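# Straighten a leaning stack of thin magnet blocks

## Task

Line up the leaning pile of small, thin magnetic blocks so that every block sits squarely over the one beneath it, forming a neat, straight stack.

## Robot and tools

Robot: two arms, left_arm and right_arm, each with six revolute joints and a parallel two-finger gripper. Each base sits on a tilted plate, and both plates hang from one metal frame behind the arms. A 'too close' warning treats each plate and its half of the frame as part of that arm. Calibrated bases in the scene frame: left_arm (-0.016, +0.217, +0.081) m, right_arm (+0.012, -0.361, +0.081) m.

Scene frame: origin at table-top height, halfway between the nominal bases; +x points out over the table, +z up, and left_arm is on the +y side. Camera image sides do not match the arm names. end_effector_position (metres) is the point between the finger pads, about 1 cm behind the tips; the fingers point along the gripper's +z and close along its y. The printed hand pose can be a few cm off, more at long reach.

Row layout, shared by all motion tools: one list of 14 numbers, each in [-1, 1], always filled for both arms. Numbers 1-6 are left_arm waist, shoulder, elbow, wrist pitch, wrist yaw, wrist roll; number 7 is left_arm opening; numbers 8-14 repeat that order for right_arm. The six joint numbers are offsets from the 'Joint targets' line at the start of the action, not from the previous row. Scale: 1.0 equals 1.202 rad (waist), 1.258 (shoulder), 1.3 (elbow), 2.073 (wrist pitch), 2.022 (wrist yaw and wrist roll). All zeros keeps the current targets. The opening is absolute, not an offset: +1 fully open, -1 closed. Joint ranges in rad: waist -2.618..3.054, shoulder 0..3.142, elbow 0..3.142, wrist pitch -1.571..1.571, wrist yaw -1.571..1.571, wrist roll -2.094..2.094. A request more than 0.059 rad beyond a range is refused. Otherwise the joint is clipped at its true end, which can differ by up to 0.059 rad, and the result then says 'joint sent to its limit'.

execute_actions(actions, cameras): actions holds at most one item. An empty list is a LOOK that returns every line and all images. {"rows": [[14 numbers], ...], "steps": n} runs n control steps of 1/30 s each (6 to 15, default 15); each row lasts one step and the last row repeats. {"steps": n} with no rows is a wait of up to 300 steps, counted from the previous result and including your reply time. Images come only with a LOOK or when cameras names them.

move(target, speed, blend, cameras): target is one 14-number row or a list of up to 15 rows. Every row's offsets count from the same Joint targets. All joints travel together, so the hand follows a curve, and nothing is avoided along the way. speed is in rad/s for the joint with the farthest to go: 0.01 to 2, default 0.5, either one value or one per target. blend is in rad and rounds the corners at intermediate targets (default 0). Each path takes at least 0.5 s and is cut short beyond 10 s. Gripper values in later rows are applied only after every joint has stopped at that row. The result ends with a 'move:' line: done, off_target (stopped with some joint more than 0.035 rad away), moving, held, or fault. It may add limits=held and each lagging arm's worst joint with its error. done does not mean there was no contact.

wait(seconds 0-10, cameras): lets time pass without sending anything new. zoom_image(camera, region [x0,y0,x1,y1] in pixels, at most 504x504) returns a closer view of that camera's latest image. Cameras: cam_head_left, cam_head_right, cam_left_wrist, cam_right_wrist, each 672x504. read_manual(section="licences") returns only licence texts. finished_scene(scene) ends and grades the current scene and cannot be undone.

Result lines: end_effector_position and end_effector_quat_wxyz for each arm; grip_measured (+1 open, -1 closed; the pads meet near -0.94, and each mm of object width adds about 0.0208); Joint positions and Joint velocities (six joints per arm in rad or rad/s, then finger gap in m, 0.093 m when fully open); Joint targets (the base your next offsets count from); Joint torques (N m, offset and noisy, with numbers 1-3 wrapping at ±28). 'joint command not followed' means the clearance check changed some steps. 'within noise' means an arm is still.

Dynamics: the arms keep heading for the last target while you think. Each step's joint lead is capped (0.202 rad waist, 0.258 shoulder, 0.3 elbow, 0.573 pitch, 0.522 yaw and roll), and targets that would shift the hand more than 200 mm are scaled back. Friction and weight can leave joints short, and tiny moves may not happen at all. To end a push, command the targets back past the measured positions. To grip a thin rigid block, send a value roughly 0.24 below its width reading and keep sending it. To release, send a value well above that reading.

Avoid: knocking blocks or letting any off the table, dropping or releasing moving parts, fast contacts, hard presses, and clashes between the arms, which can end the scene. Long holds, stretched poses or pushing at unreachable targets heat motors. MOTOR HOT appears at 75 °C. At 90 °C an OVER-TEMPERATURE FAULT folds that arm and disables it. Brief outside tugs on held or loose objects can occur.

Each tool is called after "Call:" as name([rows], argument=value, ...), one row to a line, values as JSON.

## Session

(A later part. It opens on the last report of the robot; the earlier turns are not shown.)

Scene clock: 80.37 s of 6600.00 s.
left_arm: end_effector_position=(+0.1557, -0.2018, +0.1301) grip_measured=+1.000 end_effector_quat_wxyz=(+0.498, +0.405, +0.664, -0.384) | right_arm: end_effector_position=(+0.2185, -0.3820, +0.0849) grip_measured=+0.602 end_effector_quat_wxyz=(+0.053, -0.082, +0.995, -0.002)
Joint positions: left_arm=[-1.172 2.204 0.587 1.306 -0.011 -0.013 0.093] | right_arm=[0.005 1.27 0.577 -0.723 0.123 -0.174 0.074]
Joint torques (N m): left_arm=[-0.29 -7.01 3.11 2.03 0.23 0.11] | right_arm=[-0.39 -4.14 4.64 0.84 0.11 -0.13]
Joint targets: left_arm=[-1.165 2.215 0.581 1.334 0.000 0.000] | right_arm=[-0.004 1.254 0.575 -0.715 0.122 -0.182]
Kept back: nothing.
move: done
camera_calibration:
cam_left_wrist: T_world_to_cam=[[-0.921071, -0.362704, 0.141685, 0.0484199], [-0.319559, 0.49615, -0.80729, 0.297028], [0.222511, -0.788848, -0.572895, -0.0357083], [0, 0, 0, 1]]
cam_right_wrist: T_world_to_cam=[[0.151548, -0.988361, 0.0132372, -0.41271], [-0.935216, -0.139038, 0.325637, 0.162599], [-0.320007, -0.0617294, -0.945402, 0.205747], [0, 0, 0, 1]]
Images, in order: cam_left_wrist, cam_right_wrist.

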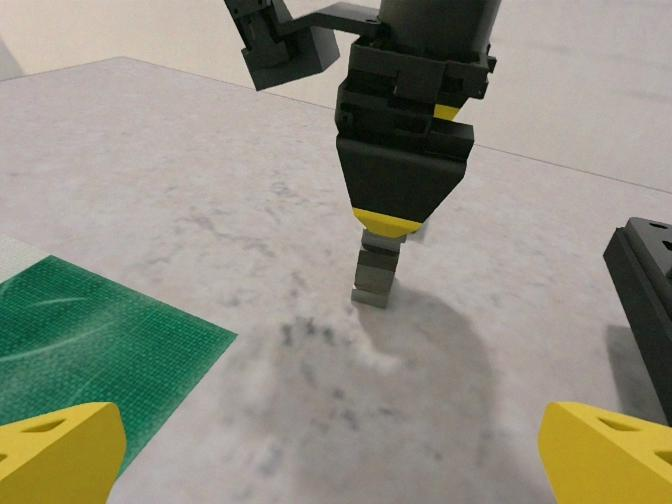

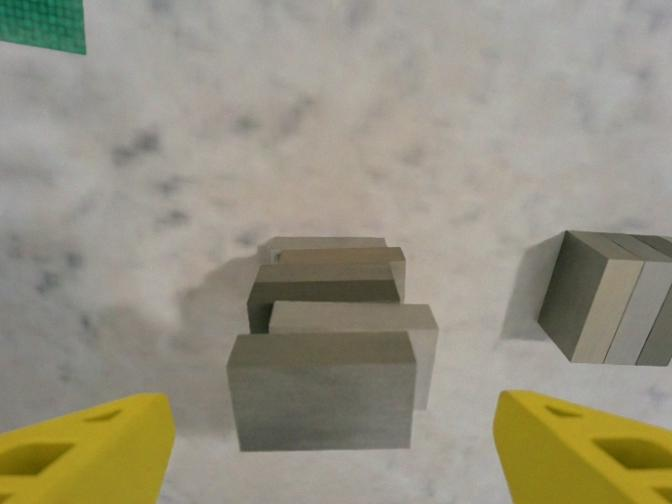

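Call:
move(target=[0, 0, 0, 0, 0, 0, 1, -0.0416, 0.2226, -0.1315, 0.2065, -0.004, -0.0232, 0.6], speed=0.3, cameras=["cam_left_wrist", "cam_right_wrist", "cam_head_left"])

Call:
zoom_image(camera="cam_left_wrist", region=[310, 190, 450, 330])

Call:
zoom_image(camera="cam_head_left", region=[440, 170, 560, 290])

Scene clock: 83.13 s of 6600.00 s.
left_arm: end_effector_position=(+0.1557, -0.2018, +0.1301) grip_measured=+1.000 end_effector_quat_wxyz=(+0.498, +0.405, +0.664, -0.384) | right_arm: end_effector_position=(+0.2177, -0.3833, +0.0135) grip_measured=+0.602 end_effector_quat_wxyz=(+0.054, -0.080, +0.995, -0.006)
Joint positions: left_arm=[-1.172 2.204 0.587 1.306 -0.011 -0.013 0.093] | right_arm=[-0.045 1.524 0.413 -0.295 0.123 -0.221 0.074]
Joint torques (N m): left_arm=[-0.25 -6.91 2.96 1.99 0.22 0.12] | right_arm=[-0.21 -2.5 2.66 0.86 0 -0.08]
Joint targets: left_arm=[-1.165 2.215 0.581 1.334 -0.001 0.000] | right_arm=[-0.054 1.535 0.404 -0.287 0.114 -0.229]
Kept back: nothing.
move: done
camera_calibration:
cam_left_wrist: T_world_to_cam=[[-0.921071, -0.362704, 0.141685, 0.0484199], [-0.319559, 0.49615, -0.80729, 0.297028], [0.222511, -0.788848, -0.572895, -0.0357083], [0, 0, 0, 1]]
cam_right_wrist: T_world_to_cam=[[0.147802, -0.988785, 0.0214325, -0.412436], [-0.936864, -0.133031, 0.323402, 0.187685], [-0.316924, -0.0678789, -0.946019, 0.134868], [0, 0, 0, 1]]
Images, in order: cam_head_left, cam_left_wrist, cam_right_wrist.

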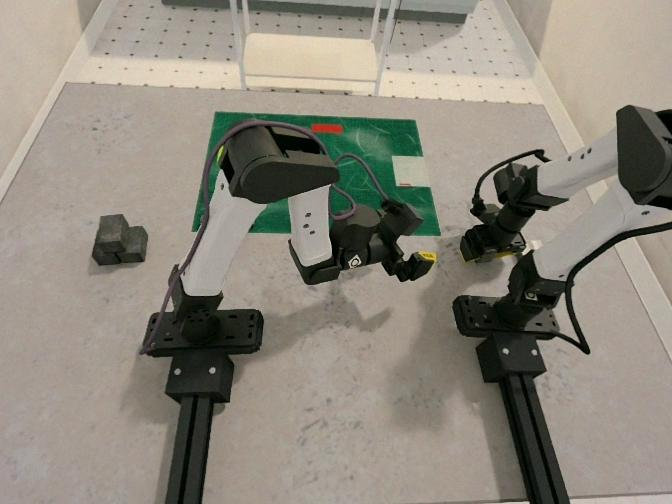

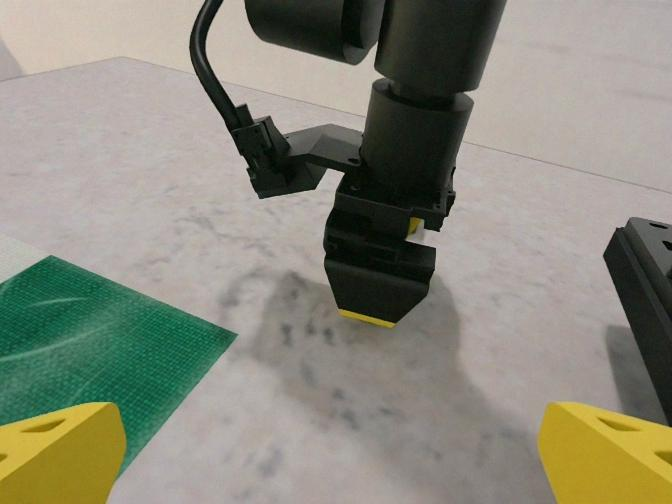

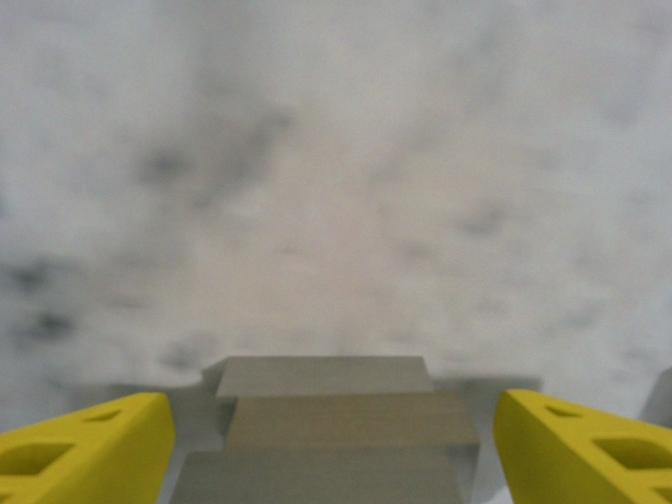

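Scaled by 3.600 from the camera's 672x504 image, which has a finer 960x720 frame.

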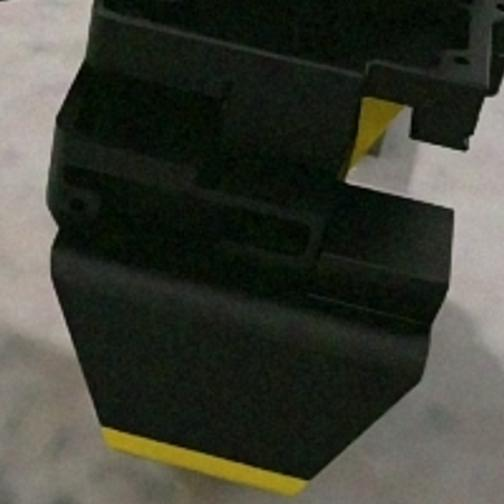

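Scaled by 4.200 from the camera's 672x504 image, which has a finer 960x720 frame.

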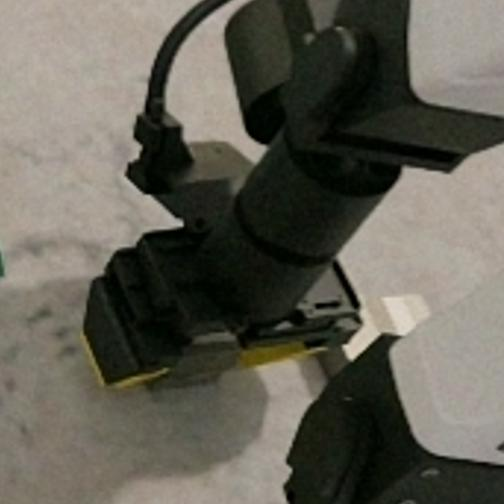

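Call:
execute_actions([
  {"rows": [[0,0,0,0,0,0,1,0,0,0,0,0,0,0.57],[0,0,0,0,0,0,1,0,0,0,0,0,0,0.54],[0,0,0,0,0,0,1,0,0,0,0,0,0,0.51],[0,0,0,0,0,0,1,0,0,0,0,0,0,0.48],[0,0,0,0,0,0,1,0,0,0,0,0,0,0.45],[0,0,0,0,0,0,1,0,0,0,0,0,0,0.42],[0,0,0,0,0,0,1,0,0,0,0,0,0,0.40],[0,0,0,0,0,0,1,0,0,0,0,0,0,0.38],[0,0,0,0,0,0,1,0,0,0,0,0,0,0.36],[0,0,0,0,0,0,1,0,0,0,0,0,0,0.34],[0,0,0,0,0,0,1,0,0,0,0,0,0,0.32],[0,0,0,0,0,0,1,0,0,0,0,0,0,0.30],[0,0,0,0,0,0,1,0,0,0,0,0,0,0.28],[0,0,0,0,0,0,1,0,0,0,0,0,0,0.26],[0,0,0,0,0,0,1,0,0,0,0,0,0,0.24]], "steps": 15},
], cameras=[])

Call:
execute_actions([
  {"rows": [[0,0,0,0,0,0,1,0,0,0,0,0,0,0.23],[0,0,0,0,0,0,1,0,0,0,0,0,0,0.22],[0,0,0,0,0,0,1,0,0,0,0,0,0,0.21],[0,0,0,0,0,0,1,0,0,0,0,0,0,0.20],[0,0,0,0,0,0,1,0,0,0,0,0,0,0.19],[0,0,0,0,0,0,1,0,0,0,0,0,0,0.18],[0,0,0,0,0,0,1,0,0,0,0,0,0,0.17],[0,0,0,0,0,0,1,0,0,0,0,0,0,0.16],[0,0,0,0,0,0,1,0,0,0,0,0,0,0.15],[0,0,0,0,0,0,1,0,0,0,0,0,0,0.14],[0,0,0,0,0,0,1,0,0,0,0,0,0,0.13],[0,0,0,0,0,0,1,0,0,0,0,0,0,0.12],[0,0,0,0,0,0,1,0,0,0,0,0,0,0.11],[0,0,0,0,0,0,1,0,0,0,0,0,0,0.10]], "steps": 15},
], cameras=["cam_left_wrist", "cam_right_wrist"])

Scene clock: 84.57 s of 6600.00 s.
Steps of this call (1-34: nothing new was sent; 35-43: this action's first 9). Readings (joint positions of left_arm | right_arm):
35: [-1.172 2.204 0.587 1.306 -0.011 -0.013] | [-0.045 1.524 0.413 -0.294 0.123 -0.221]
36: [-1.172 2.204 0.587 1.306 -0.011 -0.013] | [-0.045 1.524 0.413 -0.294 0.123 -0.221]
38: [-1.172 2.204 0.587 1.306 -0.011 -0.013] | [-0.045 1.524 0.413 -0.294 0.123 -0.221]
42: [-1.172 2.204 0.587 1.306 -0.011 -0.013] | [-0.045 1.524 0.413 -0.294 0.123 -0.222]
43: the state above

Scene clock: 85.07 s of 6600.00 s.
left_arm: end_effector_position=(+0.1557, -0.2018, +0.1301) grip_measured=+1.000 end_effector_quat_wxyz=(+0.498, +0.405, +0.664, -0.384) | right_arm: end_effector_position=(+0.2179, -0.3833, +0.0135) grip_measured=+0.158 end_effector_quat_wxyz=(+0.055, -0.080, +0.995, -0.006)
Joint positions: left_arm=[-1.172 2.204 0.587 1.306 -0.011 -0.013 0.093] | right_arm=[-0.045 1.524 0.413 -0.294 0.123 -0.222 0.053]
Joint velocities: left_arm=[within noise] | right_arm=[0.002 -0.002 -0.002 -0.037 -0.007 0.081 -0.014]
Joint torques (N m): left_arm=[-0.25 -7.1 2.97 2.01 0.2 0.12] | right_arm=[-0.31 -2.56 2.74 0.85 0.03 -0.11]
Joint targets: left_arm=[-1.165 2.215 0.581 1.334 -0.001 0.000] | right_arm=[-0.054 1.535 0.404 -0.287 0.114 -0.229]
Steps of this call (1-6: your previous action's last 6; 7-15: this action's first 9). Readings (joint positions of left_arm | right_arm):
7: [-1.172 2.204 0.587 1.306 -0.011 -0.013] | [-0.045 1.524 0.413 -0.294 0.123 -0.222]
8: [-1.172 2.204 0.587 1.306 -0.011 -0.013] | [-0.045 1.524 0.413 -0.294 0.123 -0.222]
10: [-1.172 2.204 0.587 1.306 -0.011 -0.013] | [-0.045 1.524 0.413 -0.294 0.123 -0.222]
14: [-1.172 2.204 0.587 1.306 -0.011 -0.013] | [-0.045 1.524 0.413 -0.294 0.123 -0.222]
15: the state above
camera_calibration:
cam_left_wrist: T_world_to_cam=[[-0.921071, -0.362704, 0.141685, 0.0484199], [-0.319559, 0.49615, -0.80729, 0.297028], [0.222511, -0.788848, -0.572895, -0.0357083], [0, 0, 0, 1]]
cam_right_wrist: T_world_to_cam=[[0.148067, -0.988741, 0.0216207, -0.412518], [-0.93707, -0.133272, 0.322705, 0.18781], [-0.31619, -0.0680419, -0.946253, 0.134725], [0, 0, 0, 1]]
Images, in order: cam_left_wrist, cam_right_wrist.

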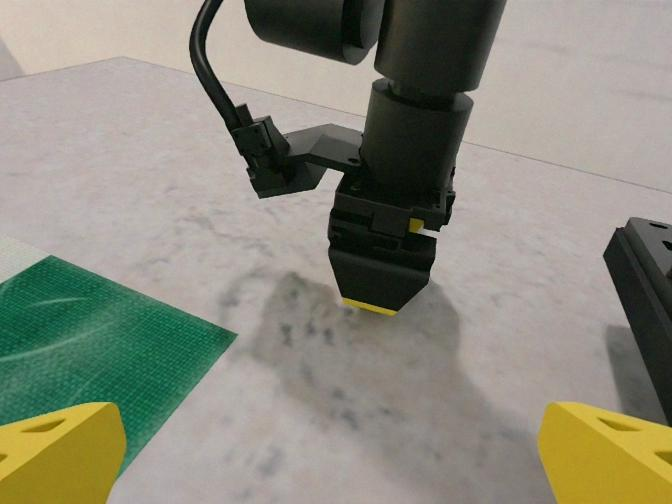

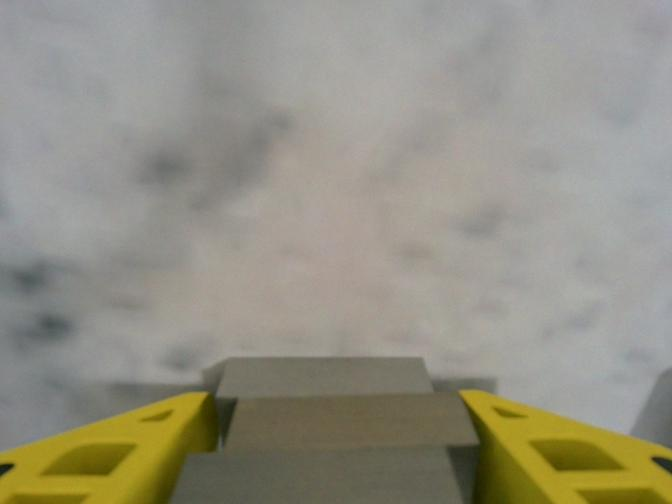

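Call:
execute_actions([
  {"rows": [[0,0,0,0,0,0,1,0,0,0,0,0,0,0.09],[0,0,0,0,0,0,1,0,0,0,0,0,0,0.08],[0,0,0,0,0,0,1,0,0,0,0,0,0,0.07],[0,0,0,0,0,0,1,0,0,0,0,0,0,0.06],[0,0,0,0,0,0,1,0,0,0,0,0,0,0.05],[0,0,0,0,0,0,1,0,0,0,0,0,0,0.04],[0,0,0,0,0,0,1,0,0,0,0,0,0,0.03],[0,0,0,0,0,0,1,0,0,0,0,0,0,0.02],[0,0,0,0,0,0,1,0,0,0,0,0,0,0.01],[0,0,0,0,0,0,1,0,0,0,0,0,0,0.0],[0,0,0,0,0,0,1,0,0,0,0,0,0,-0.01],[0,0,0,0,0,0,1,0,0,0,0,0,0,-0.02]], "steps": 15},
], cameras=["cam_right_wrist"])

Call:
execute_actions([
  {"rows": [[0,0,0,0,0,0,1,0,0,0,0,0,0,-0.03],[0,0,0,0,0,0,1,0,0,0,0,0,0,-0.04],[0,0,0,0,0,0,1,0,0,0,0,0,0,-0.05],[0,0,0,0,0,0,1,0,0,0,0,0,0,-0.06],[0,0,0,0,0,0,1,0,0,0,0,0,0,-0.07],[0,0,0,0,0,0,1,0,0,0,0,0,0,-0.08],[0,0,0,0,0,0,1,0,0,0,0,0,0,-0.09],[0,0,0,0,0,0,1,0,0,0,0,0,0,-0.1],[0,0,0,0,0,0,1,0,0,0,0,0,0,-0.11],[0,0,0,0,0,0,1,0,0,0,0,0,0,-0.12]], "steps": 15},
], cameras=["cam_left_wrist", "cam_right_wrist"])

Scene clock: 85.90 s of 6600.00 s.
Steps of this call (1-6: your previous action's last 6; 7-15: toward your last target; 16: nothing new was sent; 17-25: this action's first 9). Readings (joint positions of left_arm | right_arm):
17: [-1.172 2.204 0.587 1.306 -0.011 -0.013] | [-0.045 1.524 0.413 -0.294 0.123 -0.222]
18: [-1.172 2.204 0.587 1.306 -0.011 -0.013] | [-0.045 1.524 0.413 -0.294 0.123 -0.222]
20: [-1.172 2.204 0.587 1.306 -0.011 -0.013] | [-0.046 1.524 0.413 -0.292 0.123 -0.222]
24: [-1.172 2.204 0.587 1.306 -0.011 -0.013] | [-0.047 1.524 0.413 -0.292 0.124 -0.222]
25: the state above
camera_calibration:
cam_right_wrist: T_world_to_cam=[[0.145943, -0.989039, 0.0223966, -0.412778], [-0.937735, -0.131088, 0.321665, 0.18901], [-0.315203, -0.0679468, -0.946589, 0.134588], [0, 0, 0, 1]]
Images, in order: cam_right_wrist.

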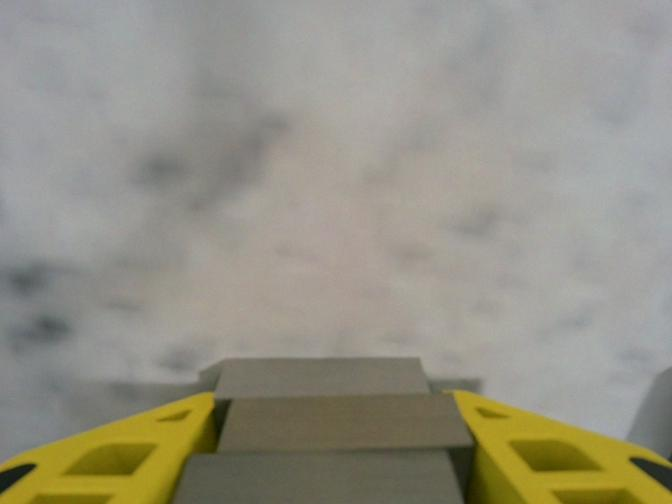

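Scene clock: 86.40 s of 6600.00 s.
left_arm: end_effector_position=(+0.1557, -0.2018, +0.1301) grip_measured=+1.000 end_effector_quat_wxyz=(+0.498, +0.405, +0.664, -0.384) | right_arm: end_effector_position=(+0.2183, -0.3826, +0.0135) grip_measured=-0.098 end_effector_quat_wxyz=(+0.056, -0.079, +0.995, -0.003)
Joint positions: left_arm=[-1.172 2.204 0.587 1.306 -0.011 -0.013 0.093] | right_arm=[-0.047 1.524 0.413 -0.292 0.115 -0.222 0.041]
Joint velocities: left_arm=[within noise] | right_arm=[0.002 0.017 0.007 0.022 -0.022 -0.051 -0.012]
Joint torques (N m): left_arm=[-0.25 -7.06 2.95 1.97 0.22 0.13] | right_arm=[-0.16 -2.51 2.62 0.8 0.08 -0.12]
Joint targets: left_arm=[-1.165 2.215 0.581 1.334 -0.001 0.000] | right_arm=[-0.054 1.535 0.404 -0.287 0.114 -0.229]
Steps of this call (1-6: your previous action's last 6; 7-15: this action's first 9). Readings (joint positions of left_arm | right_arm):
7: [-1.172 2.204 0.587 1.306 -0.011 -0.013] | [-0.047 1.524 0.413 -0.292 0.121 -0.222]
8: [-1.172 2.204 0.587 1.306 -0.011 -0.013] | [-0.047 1.524 0.413 -0.292 0.120 -0.222]
10: [-1.172 2.204 0.587 1.306 -0.011 -0.013] | [-0.047 1.524 0.413 -0.292 0.118 -0.222]
14: [-1.172 2.204 0.587 1.306 -0.011 -0.013] | [-0.047 1.524 0.413 -0.292 0.115 -0.222]
15: the state above
camera_calibration:
cam_left_wrist: T_world_to_cam=[[-0.921071, -0.362704, 0.141685, 0.0484199], [-0.319559, 0.49615, -0.80729, 0.297028], [0.222511, -0.788848, -0.572895, -0.0357083], [0, 0, 0, 1]]
cam_right_wrist: T_world_to_cam=[[0.146769, -0.989057, 0.0149827, -0.411609], [-0.937778, -0.134309, 0.320209, 0.188048], [-0.314693, -0.0610474, -0.947228, 0.137246], [0, 0, 0, 1]]
Images, in order: cam_left_wrist, cam_right_wrist.

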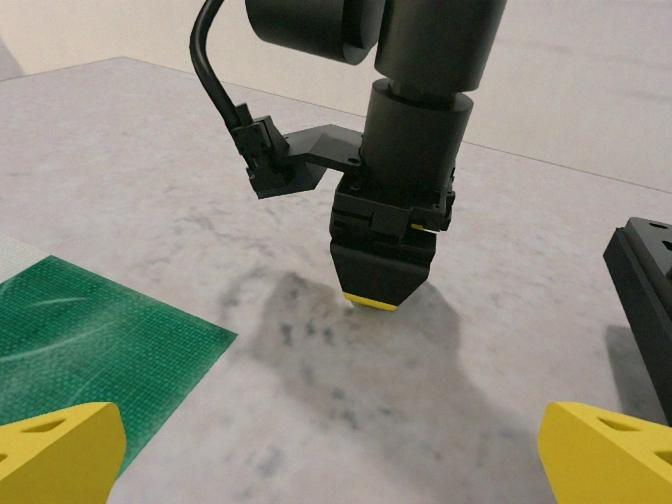

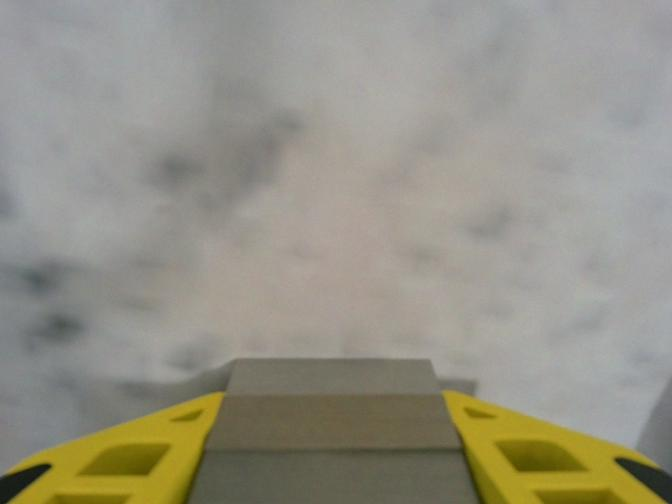

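Call:
execute_actions([
  {"rows": [[0,0,0,0,0,0,1,0,0,0,0,0,0,-0.13],[0,0,0,0,0,0,1,0,0,0,0,0,0,-0.14],[0,0,0,0,0,0,1,0,0,0,0,0,0,-0.15],[0,0,0,0,0,0,1,0,0,0,0,0,0,-0.16],[0,0,0,0,0,0,1,0,0,0,0,0,0,-0.17],[0,0,0,0,0,0,1,0,0,0,0,0,0,-0.19],[0,0,0,0,0,0,1,0,0,0,0,0,0,-0.21],[0,0,0,0,0,0,1,0,0,0,0,0,0,-0.23],[0,0,0,0,0,0,1,0,0,0,0,0,0,-0.25],[0,0,0,0,0,0,1,0,0,0,0,0,0,-0.27],[0,0,0,0,0,0,1,0,0,0,0,0,0,-0.29],[0,0,0,0,0,0,1,0,0,0,0,0,0,-0.31],[0,0,0,0,0,0,1,0,0,0,0,0,0,-0.33],[0,0,0,0,0,0,1,0,0,0,0,0,0,-0.34],[0,0,0,0,0,0,1,0,0,0,0,0,0,-0.35]], "steps": 15},
], cameras=[])

Call:
execute_actions([
  {"steps": 25},
], cameras=["cam_left_wrist", "cam_right_wrist"])

Call:
zoom_image(camera="cam_right_wrist", region=[180, 340, 480, 504])

Scene clock: 87.13 s of 6600.00 s.
Steps of this call (1-6: your previous action's last 6; 7-13: toward your last target; 14-22: this action's first 9). Readings (joint positions of left_arm | right_arm):
14: [-1.172 2.204 0.587 1.306 -0.011 -0.013] | [-0.047 1.524 0.413 -0.292 0.115 -0.222]
15: [-1.172 2.204 0.587 1.306 -0.011 -0.013] | [-0.047 1.524 0.413 -0.292 0.115 -0.222]
17: [-1.172 2.204 0.587 1.306 -0.011 -0.013] | [-0.047 1.524 0.413 -0.292 0.115 -0.222]
21: [-1.172 2.204 0.587 1.306 -0.011 -0.013] | [-0.047 1.524 0.413 -0.292 0.115 -0.222]
22: the state above

Scene clock: 87.97 s of 6600.00 s.
left_arm: end_effector_position=(+0.1557, -0.2018, +0.1301) grip_measured=+1.000 end_effector_quat_wxyz=(+0.498, +0.405, +0.664, -0.384) | right_arm: end_effector_position=(+0.2180, -0.3826, +0.0134) grip_measured=-0.196 end_effector_quat_wxyz=(+0.055, -0.079, +0.995, -0.003)
Joint positions: left_arm=[-1.172 2.204 0.587 1.306 -0.011 -0.013 0.093] | right_arm=[-0.047 1.524 0.413 -0.292 0.115 -0.222 0.036]
Joint torques (N m): left_arm=[-0.25 -7.08 2.96 2 0.21 0.12] | right_arm=[-0.08 -2.73 2.8 0.83 0.05 -0.08]
Joint targets: left_arm=[-1.165 2.215 0.581 1.334 -0.001 0.000] | right_arm=[-0.054 1.535 0.404 -0.287 0.114 -0.229]
Steps of this call (1-6: your previous action's last 6; 7-15: toward your last target; 16-25: nothing new was sent). Readings (joint positions of left_arm | right_arm):
1: [-1.172 2.204 0.587 1.306 -0.011 -0.013] | [-0.047 1.524 0.413 -0.292 0.115 -0.222]
2: [-1.172 2.204 0.587 1.306 -0.011 -0.013] | [-0.047 1.524 0.413 -0.292 0.115 -0.222]
4: [-1.172 2.204 0.587 1.306 -0.011 -0.013] | [-0.047 1.524 0.413 -0.292 0.115 -0.222]
8: [-1.172 2.204 0.587 1.306 -0.011 -0.013] | [-0.047 1.524 0.413 -0.292 0.115 -0.222]
25: the state above
All arms were judged still, so your last target was given up. Each gripper or tool keeps its last command.
camera_calibration:
cam_left_wrist: T_world_to_cam=[[-0.921071, -0.362704, 0.141685, 0.0484199], [-0.319559, 0.49615, -0.80729, 0.297028], [0.222511, -0.788848, -0.572895, -0.0357083], [0, 0, 0, 1]]
cam_right_wrist: T_world_to_cam=[[0.146875, -0.989044, 0.0148347, -0.41154], [-0.937523, -0.134411, 0.320913, 0.187677], [-0.315403, -0.0610419, -0.946993, 0.137169], [0, 0, 0, 1]]
Images, in order: cam_left_wrist, cam_right_wrist.

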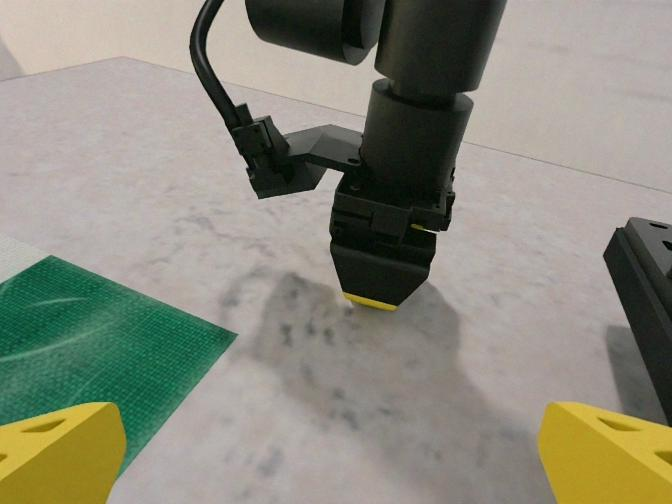

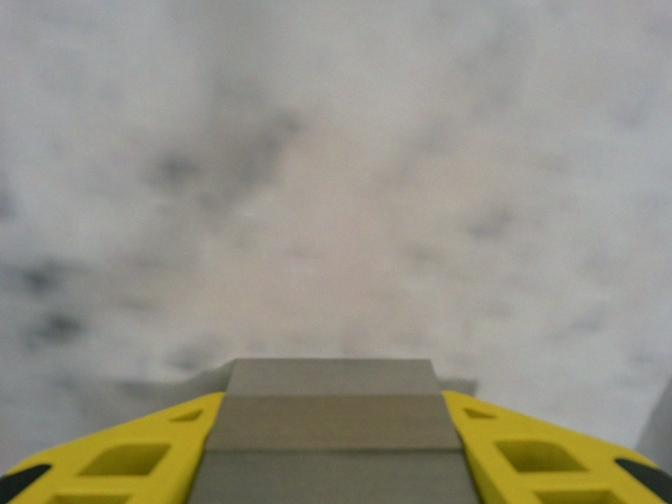

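Scaled by 1.680 from the camera's 672x504 image, which has a finer 960x720 frame.

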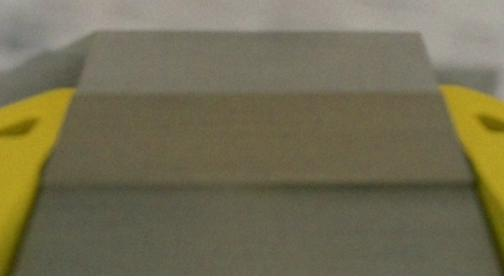

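Call:
execute_actions([
  {"rows": [[0,0,0,0,0,0,1,0,0,0,0,0,0,-0.30],[0,0,0,0,0,0,1,0,0,0,0,0,0,-0.26],[0,0,0,0,0,0,1,0,0,0,0,0,0,-0.22],[0,0,0,0,0,0,1,0,0,0,0,0,0,-0.18],[0,0,0,0,0,0,1,0,0,0,0,0,0,-0.15],[0,0,0,0,0,0,1,0,0,0,0,0,0,-0.12],[0,0,0,0,0,0,1,0,0,0,0,0,0,-0.09],[0,0,0,0,0,0,1,0,0,0,0,0,0,-0.06],[0,0,0,0,0,0,1,0,0,0,0,0,0,-0.02],[0,0,0,0,0,0,1,0,0,0,0,0,0,0.04],[0,0,0,0,0,0,1,0,0,0,0,0,0,0.12],[0,0,0,0,0,0,1,0,0,0,0,0,0,0.22],[0,0,0,0,0,0,1,0,0,0,0,0,0,0.34],[0,0,0,0,0,0,1,0,0,0,0,0,0,0.46],[0,0,0,0,0,0,1,0,0,0,0,0,0,0.56]], "steps": 15},
], cameras=[])

Call:
move(target=[0, 0, 0, 0, 0, 0, 1, 0.0416, -0.2226, 0.1315, -0.2065, 0.004, 0.0232, 0.6], speed=0.4)

Call:
zoom_image(camera="cam_left_wrist", region=[310, 190, 450, 330])

Call:
zoom_image(camera="cam_right_wrist", region=[200, 200, 480, 480])

Scene clock: 89.03 s of 6600.00 s.
Steps of this call (1-23: nothing new was sent; 24-32: this action's first 9). Readings (joint positions of left_arm | right_arm):
24: [-1.172 2.204 0.587 1.306 -0.011 -0.013] | [-0.047 1.524 0.413 -0.292 0.115 -0.222]
25: [-1.172 2.204 0.587 1.306 -0.011 -0.013] | [-0.047 1.524 0.413 -0.292 0.115 -0.222]
27: [-1.172 2.204 0.587 1.306 -0.011 -0.013] | [-0.047 1.524 0.413 -0.292 0.115 -0.222]
31: [-1.172 2.204 0.587 1.306 -0.011 -0.013] | [-0.047 1.524 0.413 -0.292 0.115 -0.222]
32: the state above

Scene clock: 91.30 s of 6600.00 s.
left_arm: end_effector_position=(+0.1557, -0.2018, +0.1301) grip_measured=+1.000 end_effector_quat_wxyz=(+0.498, +0.405, +0.664, -0.384) | right_arm: end_effector_position=(+0.2190, -0.3838, +0.0800) grip_measured=+0.598 end_effector_quat_wxyz=(+0.061, -0.080, +0.995, +0.000)
Joint positions: left_arm=[-1.172 2.204 0.587 1.306 -0.011 -0.013 0.093] | right_arm=[-0.012 1.267 0.553 -0.683 0.115 -0.19 0.074]
Joint torques (N m): left_arm=[-0.25 -7.17 3.04 1.99 0.22 0.12] | right_arm=[1.39 -3.63 6.58 0.33 0.15 0.07]
Joint targets: left_arm=[-1.165 2.215 0.581 1.334 -0.001 0.000] | right_arm=[-0.004 1.254 0.575 -0.715 0.122 -0.182]
Kept back: nothing.
move: done
camera_calibration:
cam_left_wrist: T_world_to_cam=[[-0.921071, -0.362704, 0.141685, 0.0484199], [-0.319559, 0.49615, -0.80729, 0.297028], [0.222511, -0.788848, -0.572895, -0.0357083], [0, 0, 0, 1]]
cam_right_wrist: T_world_to_cam=[[0.148137, -0.988904, 0.0111349, -0.413798], [-0.940573, -0.1374, 0.310552, 0.16746], [-0.305577, -0.0564775, -0.950491, 0.200412], [0, 0, 0, 1]]

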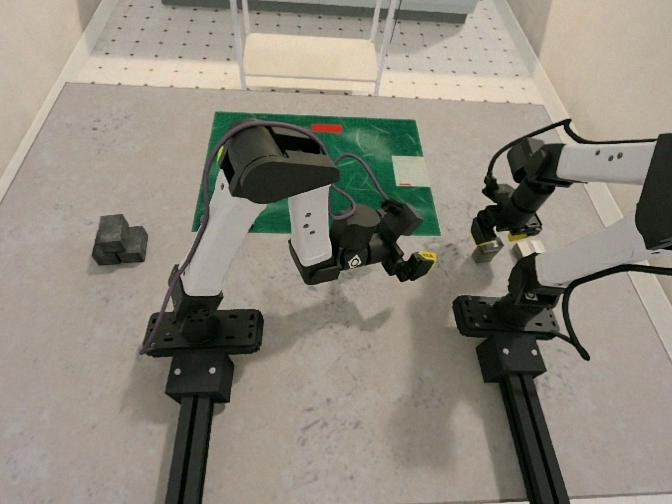

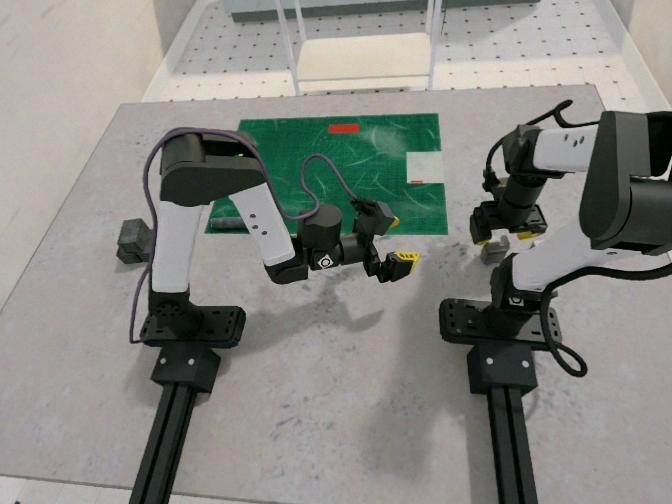

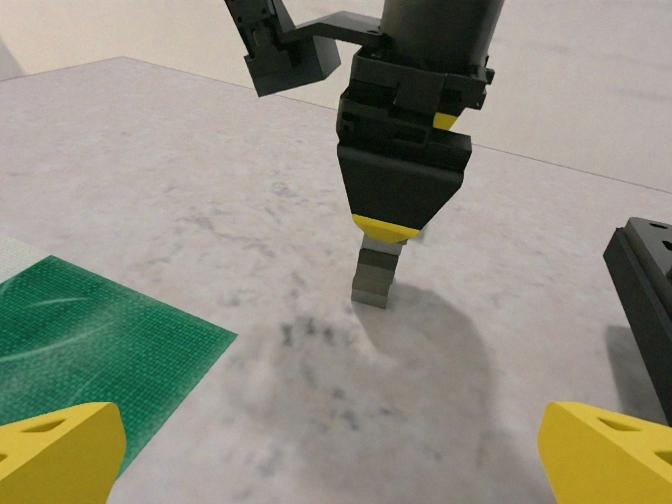

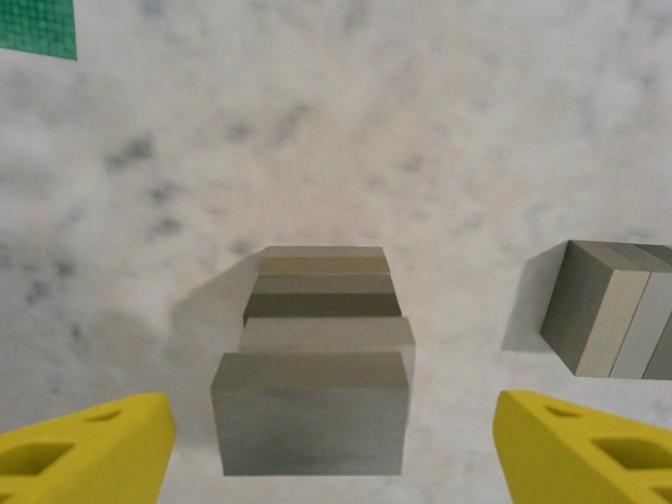

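Scaled by 3.600 from the camera's 672x504 image, which has a finer 960x720 frame.

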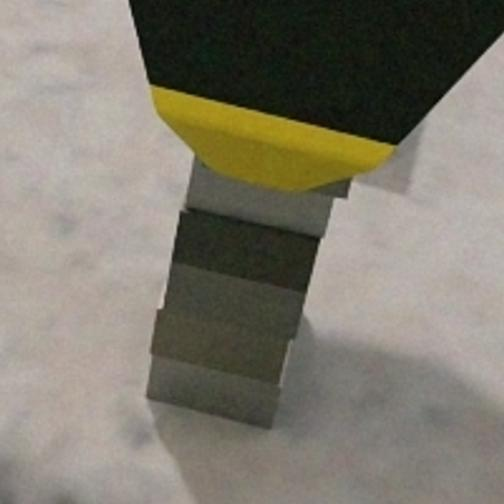

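Scaled by 1.800 from the camera's 672x504 image, which has a finer 960x720 frame.

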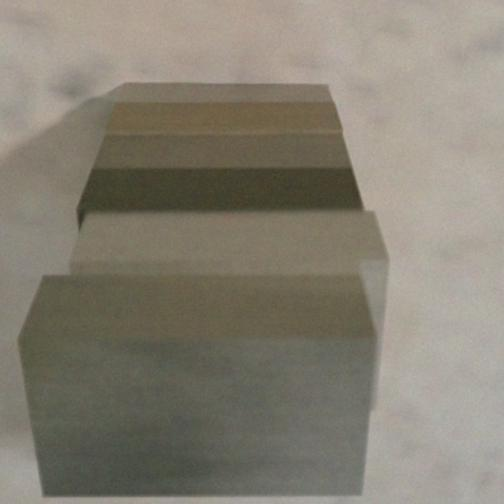

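Call:
move(target=[0, 0, 0, 0, 0, 0, 1, 0.0441, -0.0771, 0.1538, -0.1587, 0.0064, 0.0257, 0.6], speed=0.5, cameras=["cam_left_wrist", "cam_right_wrist", "cam_head_left"])

Call:
zoom_image(camera="cam_left_wrist", region=[320, 200, 430, 320])

Call:
zoom_image(camera="cam_right_wrist", region=[220, 200, 420, 400])

Call:
zoom_image(camera="cam_head_left", region=[450, 200, 550, 280])

Scene clock: 94.53 s of 6600.00 s.
left_arm: end_effector_position=(+0.1557, -0.2018, +0.1301) grip_measured=+1.000 end_effector_quat_wxyz=(+0.498, +0.405, +0.664, -0.384) | right_arm: end_effector_position=(+0.2151, -0.3828, +0.1418) grip_measured=+0.598 end_effector_quat_wxyz=(+0.048, -0.082, +0.995, -0.001)
Joint positions: left_arm=[-1.172 2.204 0.587 1.306 -0.011 -0.013 0.093] | right_arm=[0.041 1.169 0.751 -1.012 0.126 -0.138 0.074]
Joint torques (N m): left_arm=[-0.23 -7.08 3.02 2 0.21 0.12] | right_arm=[1.35 -3.36 7.04 0.31 0.2 0.07]
Joint targets: left_arm=[-1.165 2.215 0.581 1.334 -0.001 0.000] | right_arm=[0.049 1.158 0.775 -1.044 0.135 -0.130]
Kept back: nothing.
move: done
camera_calibration:
cam_left_wrist: T_world_to_cam=[[-0.921071, -0.362704, 0.141685, 0.0484199], [-0.319559, 0.49615, -0.80729, 0.297028], [0.222511, -0.788848, -0.572895, -0.0357083], [0, 0, 0, 1]]
cam_right_wrist: T_world_to_cam=[[0.152107, -0.988312, 0.0101856, -0.41339], [-0.932216, -0.140034, 0.333713, 0.138623], [-0.328386, -0.0602553, -0.94262, 0.260336], [0, 0, 0, 1]]
Images, in order: cam_head_left, cam_left_wrist, cam_right_wrist.

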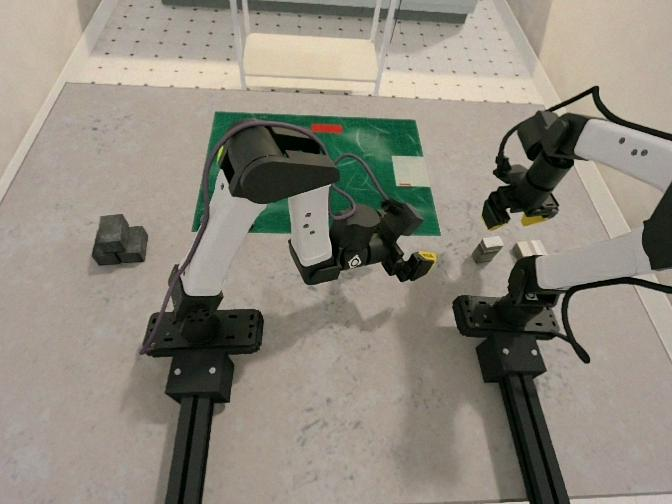

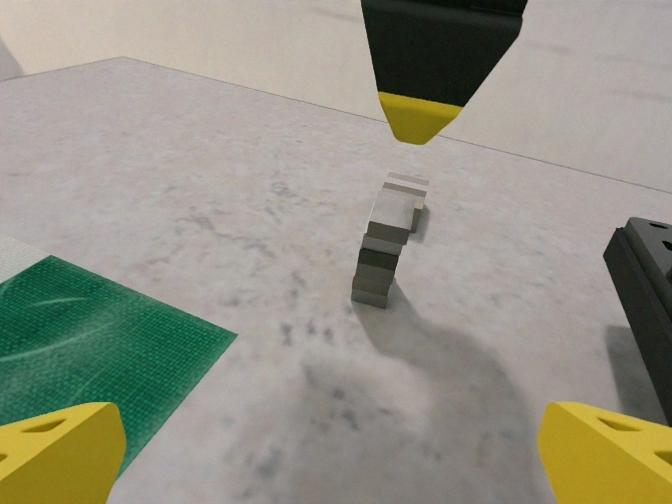

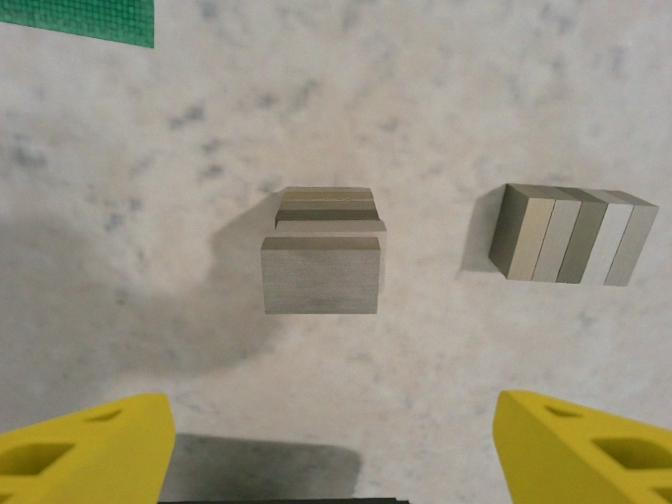

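Scaled by 4.200 from the camera's 672x504 image, which has a finer 960x720 frame.

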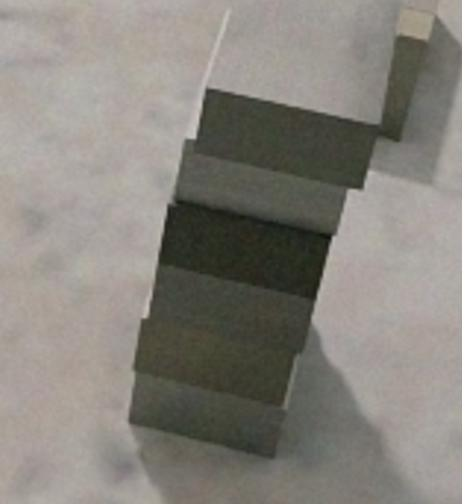

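Scaled by 2.520 from the camera's 672x504 image, which has a finer 960x720 frame.

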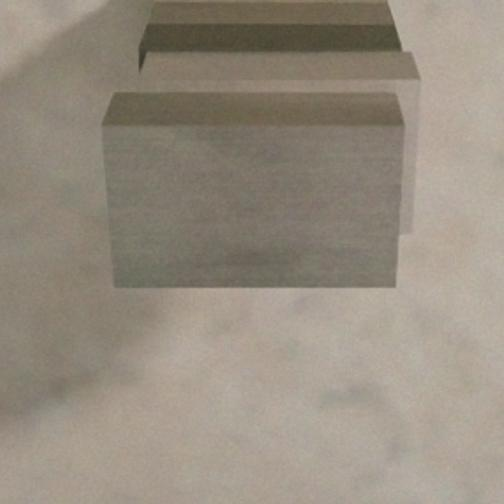

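Scaled by 5.040 from the camera's 672x504 image, which has a finer 960x720 frame.

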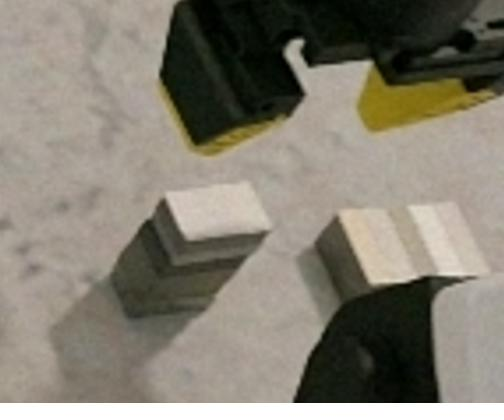

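Call:
zoom_image(camera="cam_right_wrist", region=[470, 170, 672, 300])

Call:
zoom_image(camera="cam_right_wrist", region=[250, 175, 400, 325])

Scaled by 2.495 from the camera's 672x504 image, which has a finer 960x720 frame.

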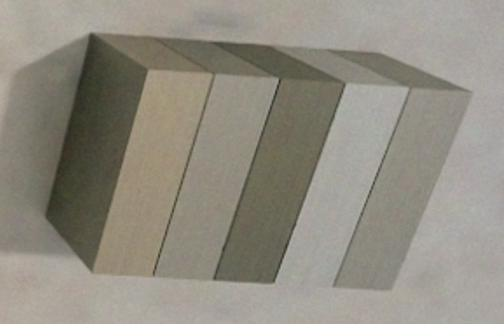

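Scaled by 3.360 from the camera's 672x504 image, which has a finer 960x720 frame.

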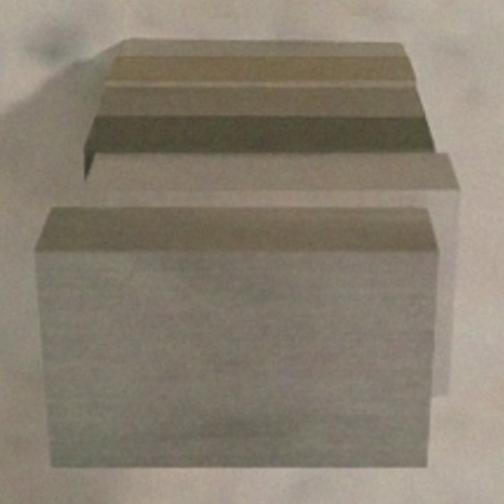

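Call:
zoom_image(camera="cam_right_wrist", region=[0, 0, 180, 70])

Scaled by 2.800 from the camera's 672x504 image, which has a finer 960x720 frame.

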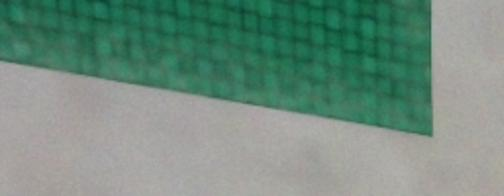

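Call:
move(target=[0, 0, 0, 0, 0, 0, 1, -0.0790, 0.2504, -0.2692, 0.3256, -0.0104, -0.0465, 0.5], speed=0.5, cameras=["cam_left_wrist", "cam_right_wrist"])

Scene clock: 101.20 s of 6600.00 s.
left_arm: end_effector_position=(+0.1557, -0.2018, +0.1301) grip_measured=+1.000 end_effector_quat_wxyz=(+0.498, +0.405, +0.664, -0.384) | right_arm: end_effector_position=(+0.2175, -0.3833, +0.0263) grip_measured=+0.502 end_effector_quat_wxyz=(+0.055, -0.082, +0.995, -0.006)
Joint positions: left_arm=[-1.172 2.204 0.587 1.306 -0.011 -0.013 0.093] | right_arm=[-0.037 1.463 0.434 -0.377 0.123 -0.216 0.069]
Joint torques (N m): left_arm=[-0.24 -7.09 3.08 2 0.24 0.11] | right_arm=[-0.42 -2.54 2.97 0.83 -0.02 -0.1]
Joint targets: left_arm=[-1.165 2.215 0.581 1.334 -0.001 0.000] | right_arm=[-0.046 1.472 0.425 -0.369 0.114 -0.224]
Kept back: nothing.
move: done
camera_calibration:
cam_left_wrist: T_world_to_cam=[[-0.921071, -0.362704, 0.141685, 0.0484199], [-0.319559, 0.49615, -0.80729, 0.297028], [0.222511, -0.788848, -0.572895, -0.0357083], [0, 0, 0, 1]]
cam_right_wrist: T_world_to_cam=[[0.150767, -0.988347, 0.0209581, -0.413124], [-0.936663, -0.136039, 0.32273, 0.182186], [-0.316119, -0.0682877, -0.946259, 0.146558], [0, 0, 0, 1]]
Images, in order: cam_left_wrist, cam_right_wrist.

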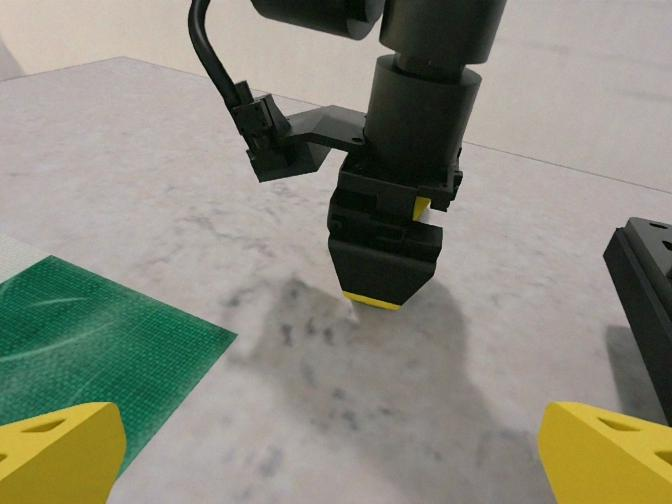

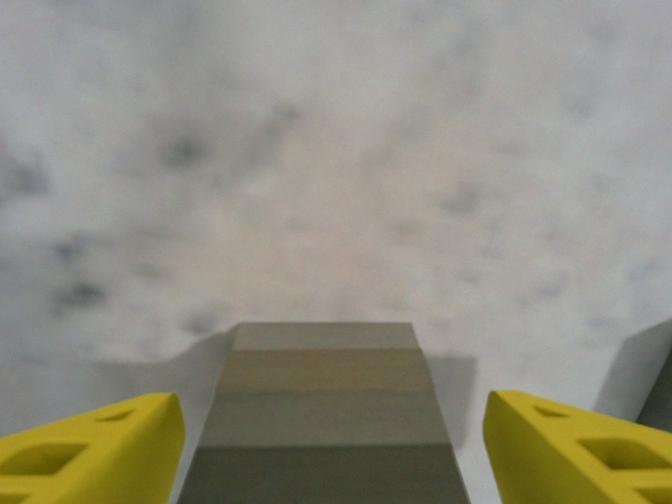

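Call:
execute_actions([
  {"rows": [[0,0,0,0,0,0,1,0,0,0,0,0,0,0.46],[0,0,0,0,0,0,1,0,0,0,0,0,0,0.42],[0,0,0,0,0,0,1,0,0,0,0,0,0,0.38],[0,0,0,0,0,0,1,0,0,0,0,0,0,0.34],[0,0,0,0,0,0,1,0,0,0,0,0,0,0.30],[0,0,0,0,0,0,1,0,0,0,0,0,0,0.26],[0,0,0,0,0,0,1,0,0,0,0,0,0,0.22],[0,0,0,0,0,0,1,0,0,0,0,0,0,0.19],[0,0,0,0,0,0,1,0,0,0,0,0,0,0.17],[0,0,0,0,0,0,1,0,0,0,0,0,0,0.15],[0,0,0,0,0,0,1,0,0,0,0,0,0,0.13],[0,0,0,0,0,0,1,0,0,0,0,0,0,0.12],[0,0,0,0,0,0,1,0,0,0,0,0,0,0.11],[0,0,0,0,0,0,1,0,0,0,0,0,0,0.10],[0,0,0,0,0,0,1,0,0,0,0,0,0,0.09]], "steps": 15},
], cameras=[])

Call:
execute_actions([
  {"rows": [[0,0,0,0,0,0,1,0,0,0,0,0,0,0.08],[0,0,0,0,0,0,1,0,0,0,0,0,0,0.07],[0,0,0,0,0,0,1,0,0,0,0,0,0,0.06],[0,0,0,0,0,0,1,0,0,0,0,0,0,0.05],[0,0,0,0,0,0,1,0,0,0,0,0,0,0.04],[0,0,0,0,0,0,1,0,0,0,0,0,0,0.03],[0,0,0,0,0,0,1,0,0,0,0,0,0,0.02],[0,0,0,0,0,0,1,0,0,0,0,0,0,0.01],[0,0,0,0,0,0,1,0,0,0,0,0,0,0.0],[0,0,0,0,0,0,1,0,0,0,0,0,0,-0.01],[0,0,0,0,0,0,1,0,0,0,0,0,0,-0.02],[0,0,0,0,0,0,1,0,0,0,0,0,0,-0.03],[0,0,0,0,0,0,1,0,0,0,0,0,0,-0.04],[0,0,0,0,0,0,1,0,0,0,0,0,0,-0.05],[0,0,0,0,0,0,1,0,0,0,0,0,0,-0.06]], "steps": 15},
], cameras=[])

Call:
execute_actions([
  {"rows": [[0,0,0,0,0,0,1,0,0,0,0,0,0,-0.07],[0,0,0,0,0,0,1,0,0,0,0,0,0,-0.08],[0,0,0,0,0,0,1,0,0,0,0,0,0,-0.09],[0,0,0,0,0,0,1,0,0,0,0,0,0,-0.10],[0,0,0,0,0,0,1,0,0,0,0,0,0,-0.11],[0,0,0,0,0,0,1,0,0,0,0,0,0,-0.13],[0,0,0,0,0,0,1,0,0,0,0,0,0,-0.15],[0,0,0,0,0,0,1,0,0,0,0,0,0,-0.17],[0,0,0,0,0,0,1,0,0,0,0,0,0,-0.19],[0,0,0,0,0,0,1,0,0,0,0,0,0,-0.21],[0,0,0,0,0,0,1,0,0,0,0,0,0,-0.23],[0,0,0,0,0,0,1,0,0,0,0,0,0,-0.25],[0,0,0,0,0,0,1,0,0,0,0,0,0,-0.27],[0,0,0,0,0,0,1,0,0,0,0,0,0,-0.29],[0,0,0,0,0,0,1,0,0,0,0,0,0,-0.31]], "steps": 15},
], cameras=[])

Call:
execute_actions([
  {"steps": 20},
], cameras=["cam_left_wrist", "cam_right_wrist"])

Scene clock: 102.60 s of 6600.00 s.
Steps of this call (1-33: nothing new was sent; 34-42: this action's first 9). Readings (joint positions of left_arm | right_arm):
34: [-1.172 2.204 0.587 1.306 -0.011 -0.013] | [-0.037 1.463 0.434 -0.376 0.123 -0.217]
35: [-1.172 2.204 0.587 1.306 -0.011 -0.013] | [-0.037 1.463 0.434 -0.376 0.123 -0.217]
37: [-1.172 2.204 0.587 1.306 -0.011 -0.013] | [-0.037 1.463 0.434 -0.376 0.123 -0.217]
41: [-1.172 2.204 0.587 1.306 -0.011 -0.013] | [-0.037 1.463 0.434 -0.376 0.123 -0.217]
42: the state above

Scene clock: 103.10 s of 6600.00 s.
Steps of this call (1-6: your previous action's last 6; 7-15: this action's first 9). Readings (joint positions of left_arm | right_arm):
7: [-1.172 2.204 0.587 1.306 -0.011 -0.013] | [-0.037 1.463 0.434 -0.376 0.123 -0.217]
8: [-1.172 2.204 0.587 1.306 -0.011 -0.013] | [-0.037 1.463 0.434 -0.376 0.123 -0.217]
10: [-1.172 2.204 0.587 1.306 -0.011 -0.013] | [-0.037 1.463 0.434 -0.376 0.123 -0.217]
14: [-1.172 2.204 0.587 1.306 -0.011 -0.013] | [-0.037 1.463 0.434 -0.376 0.123 -0.217]
15: the state above

Scene clock: 103.60 s of 6600.00 s.
Steps of this call (1-6: your previous action's last 6; 7-15: this action's first 9). Readings (joint positions of left_arm | right_arm):
7: [-1.172 2.204 0.587 1.306 -0.011 -0.013] | [-0.037 1.463 0.434 -0.376 0.118 -0.217]
8: [-1.172 2.204 0.587 1.306 -0.011 -0.013] | [-0.037 1.463 0.434 -0.376 0.118 -0.217]
10: [-1.172 2.204 0.587 1.306 -0.011 -0.013] | [-0.037 1.463 0.434 -0.376 0.118 -0.217]
14: [-1.172 2.204 0.587 1.306 -0.011 -0.013] | [-0.037 1.463 0.434 -0.376 0.118 -0.217]
15: the state above

Scene clock: 104.27 s of 6600.00 s.
left_arm: end_effector_position=(+0.1557, -0.2018, +0.1301) grip_measured=+1.000 end_effector_quat_wxyz=(+0.498, +0.405, +0.664, -0.384) | right_arm: end_effector_position=(+0.2179, -0.3825, +0.0263) grip_measured=-0.191 end_effector_quat_wxyz=(+0.055, -0.082, +0.995, -0.003)
Joint positions: left_arm=[-1.172 2.204 0.587 1.306 -0.011 -0.013 0.093] | right_arm=[-0.037 1.463 0.434 -0.376 0.118 -0.217 0.036]
Joint torques (N m): left_arm=[-0.16 -7.1 2.99 2 0.2 0.13] | right_arm=[-0.44 -2.37 3.04 0.82 0 -0.11]
Joint targets: left_arm=[-1.165 2.215 0.581 1.334 -0.001 0.000] | right_arm=[-0.046 1.472 0.425 -0.369 0.114 -0.224]
Steps of this call (1-6: your previous action's last 6; 7-15: toward your last target; 16-20: nothing new was sent). Readings (joint positions of left_arm | right_arm):
1: [-1.172 2.204 0.587 1.306 -0.011 -0.013] | [-0.037 1.463 0.434 -0.376 0.118 -0.217]
2: [-1.172 2.204 0.587 1.306 -0.011 -0.013] | [-0.037 1.463 0.434 -0.376 0.118 -0.217]
4: [-1.172 2.204 0.587 1.306 -0.011 -0.013] | [-0.037 1.463 0.434 -0.376 0.118 -0.217]
8: [-1.172 2.204 0.587 1.306 -0.011 -0.013] | [-0.037 1.463 0.434 -0.376 0.118 -0.217]
20: the state above
All arms were judged still, so your last target was given up. Each gripper or tool keeps its last command.
camera_calibration:
cam_left_wrist: T_world_to_cam=[[-0.921071, -0.362704, 0.141685, 0.0484199], [-0.319559, 0.49615, -0.80729, 0.297028], [0.222511, -0.788848, -0.572895, -0.0357083], [0, 0, 0, 1]]
cam_right_wrist: T_world_to_cam=[[0.151512, -0.988319, 0.0163899, -0.412394], [-0.937006, -0.138326, 0.320759, 0.181835], [-0.314745, -0.0639563, -0.947019, 0.148126], [0, 0, 0, 1]]
Images, in order: cam_left_wrist, cam_right_wrist.

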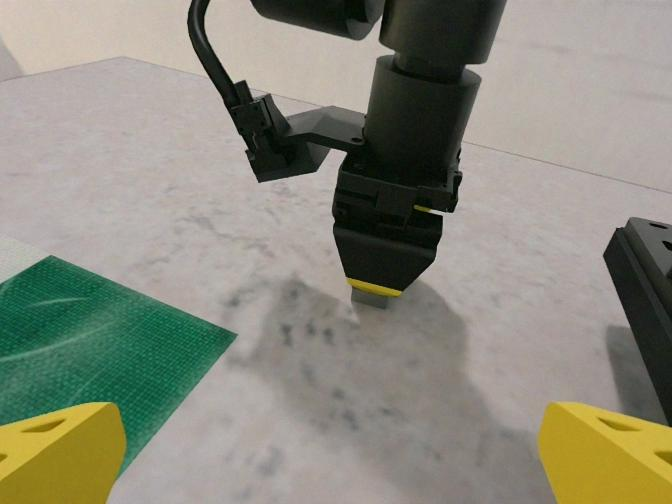

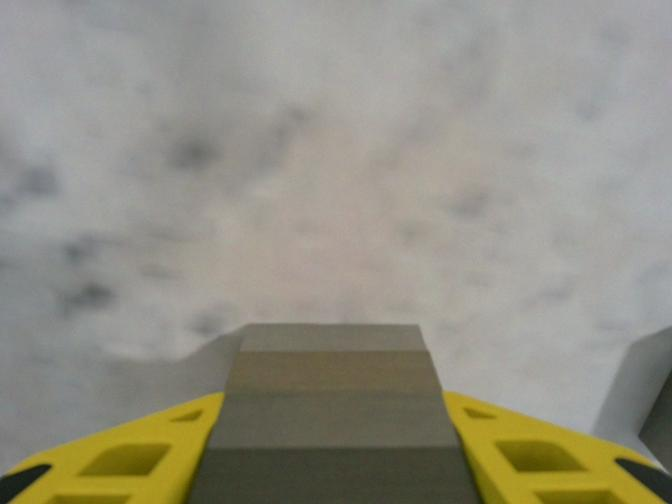

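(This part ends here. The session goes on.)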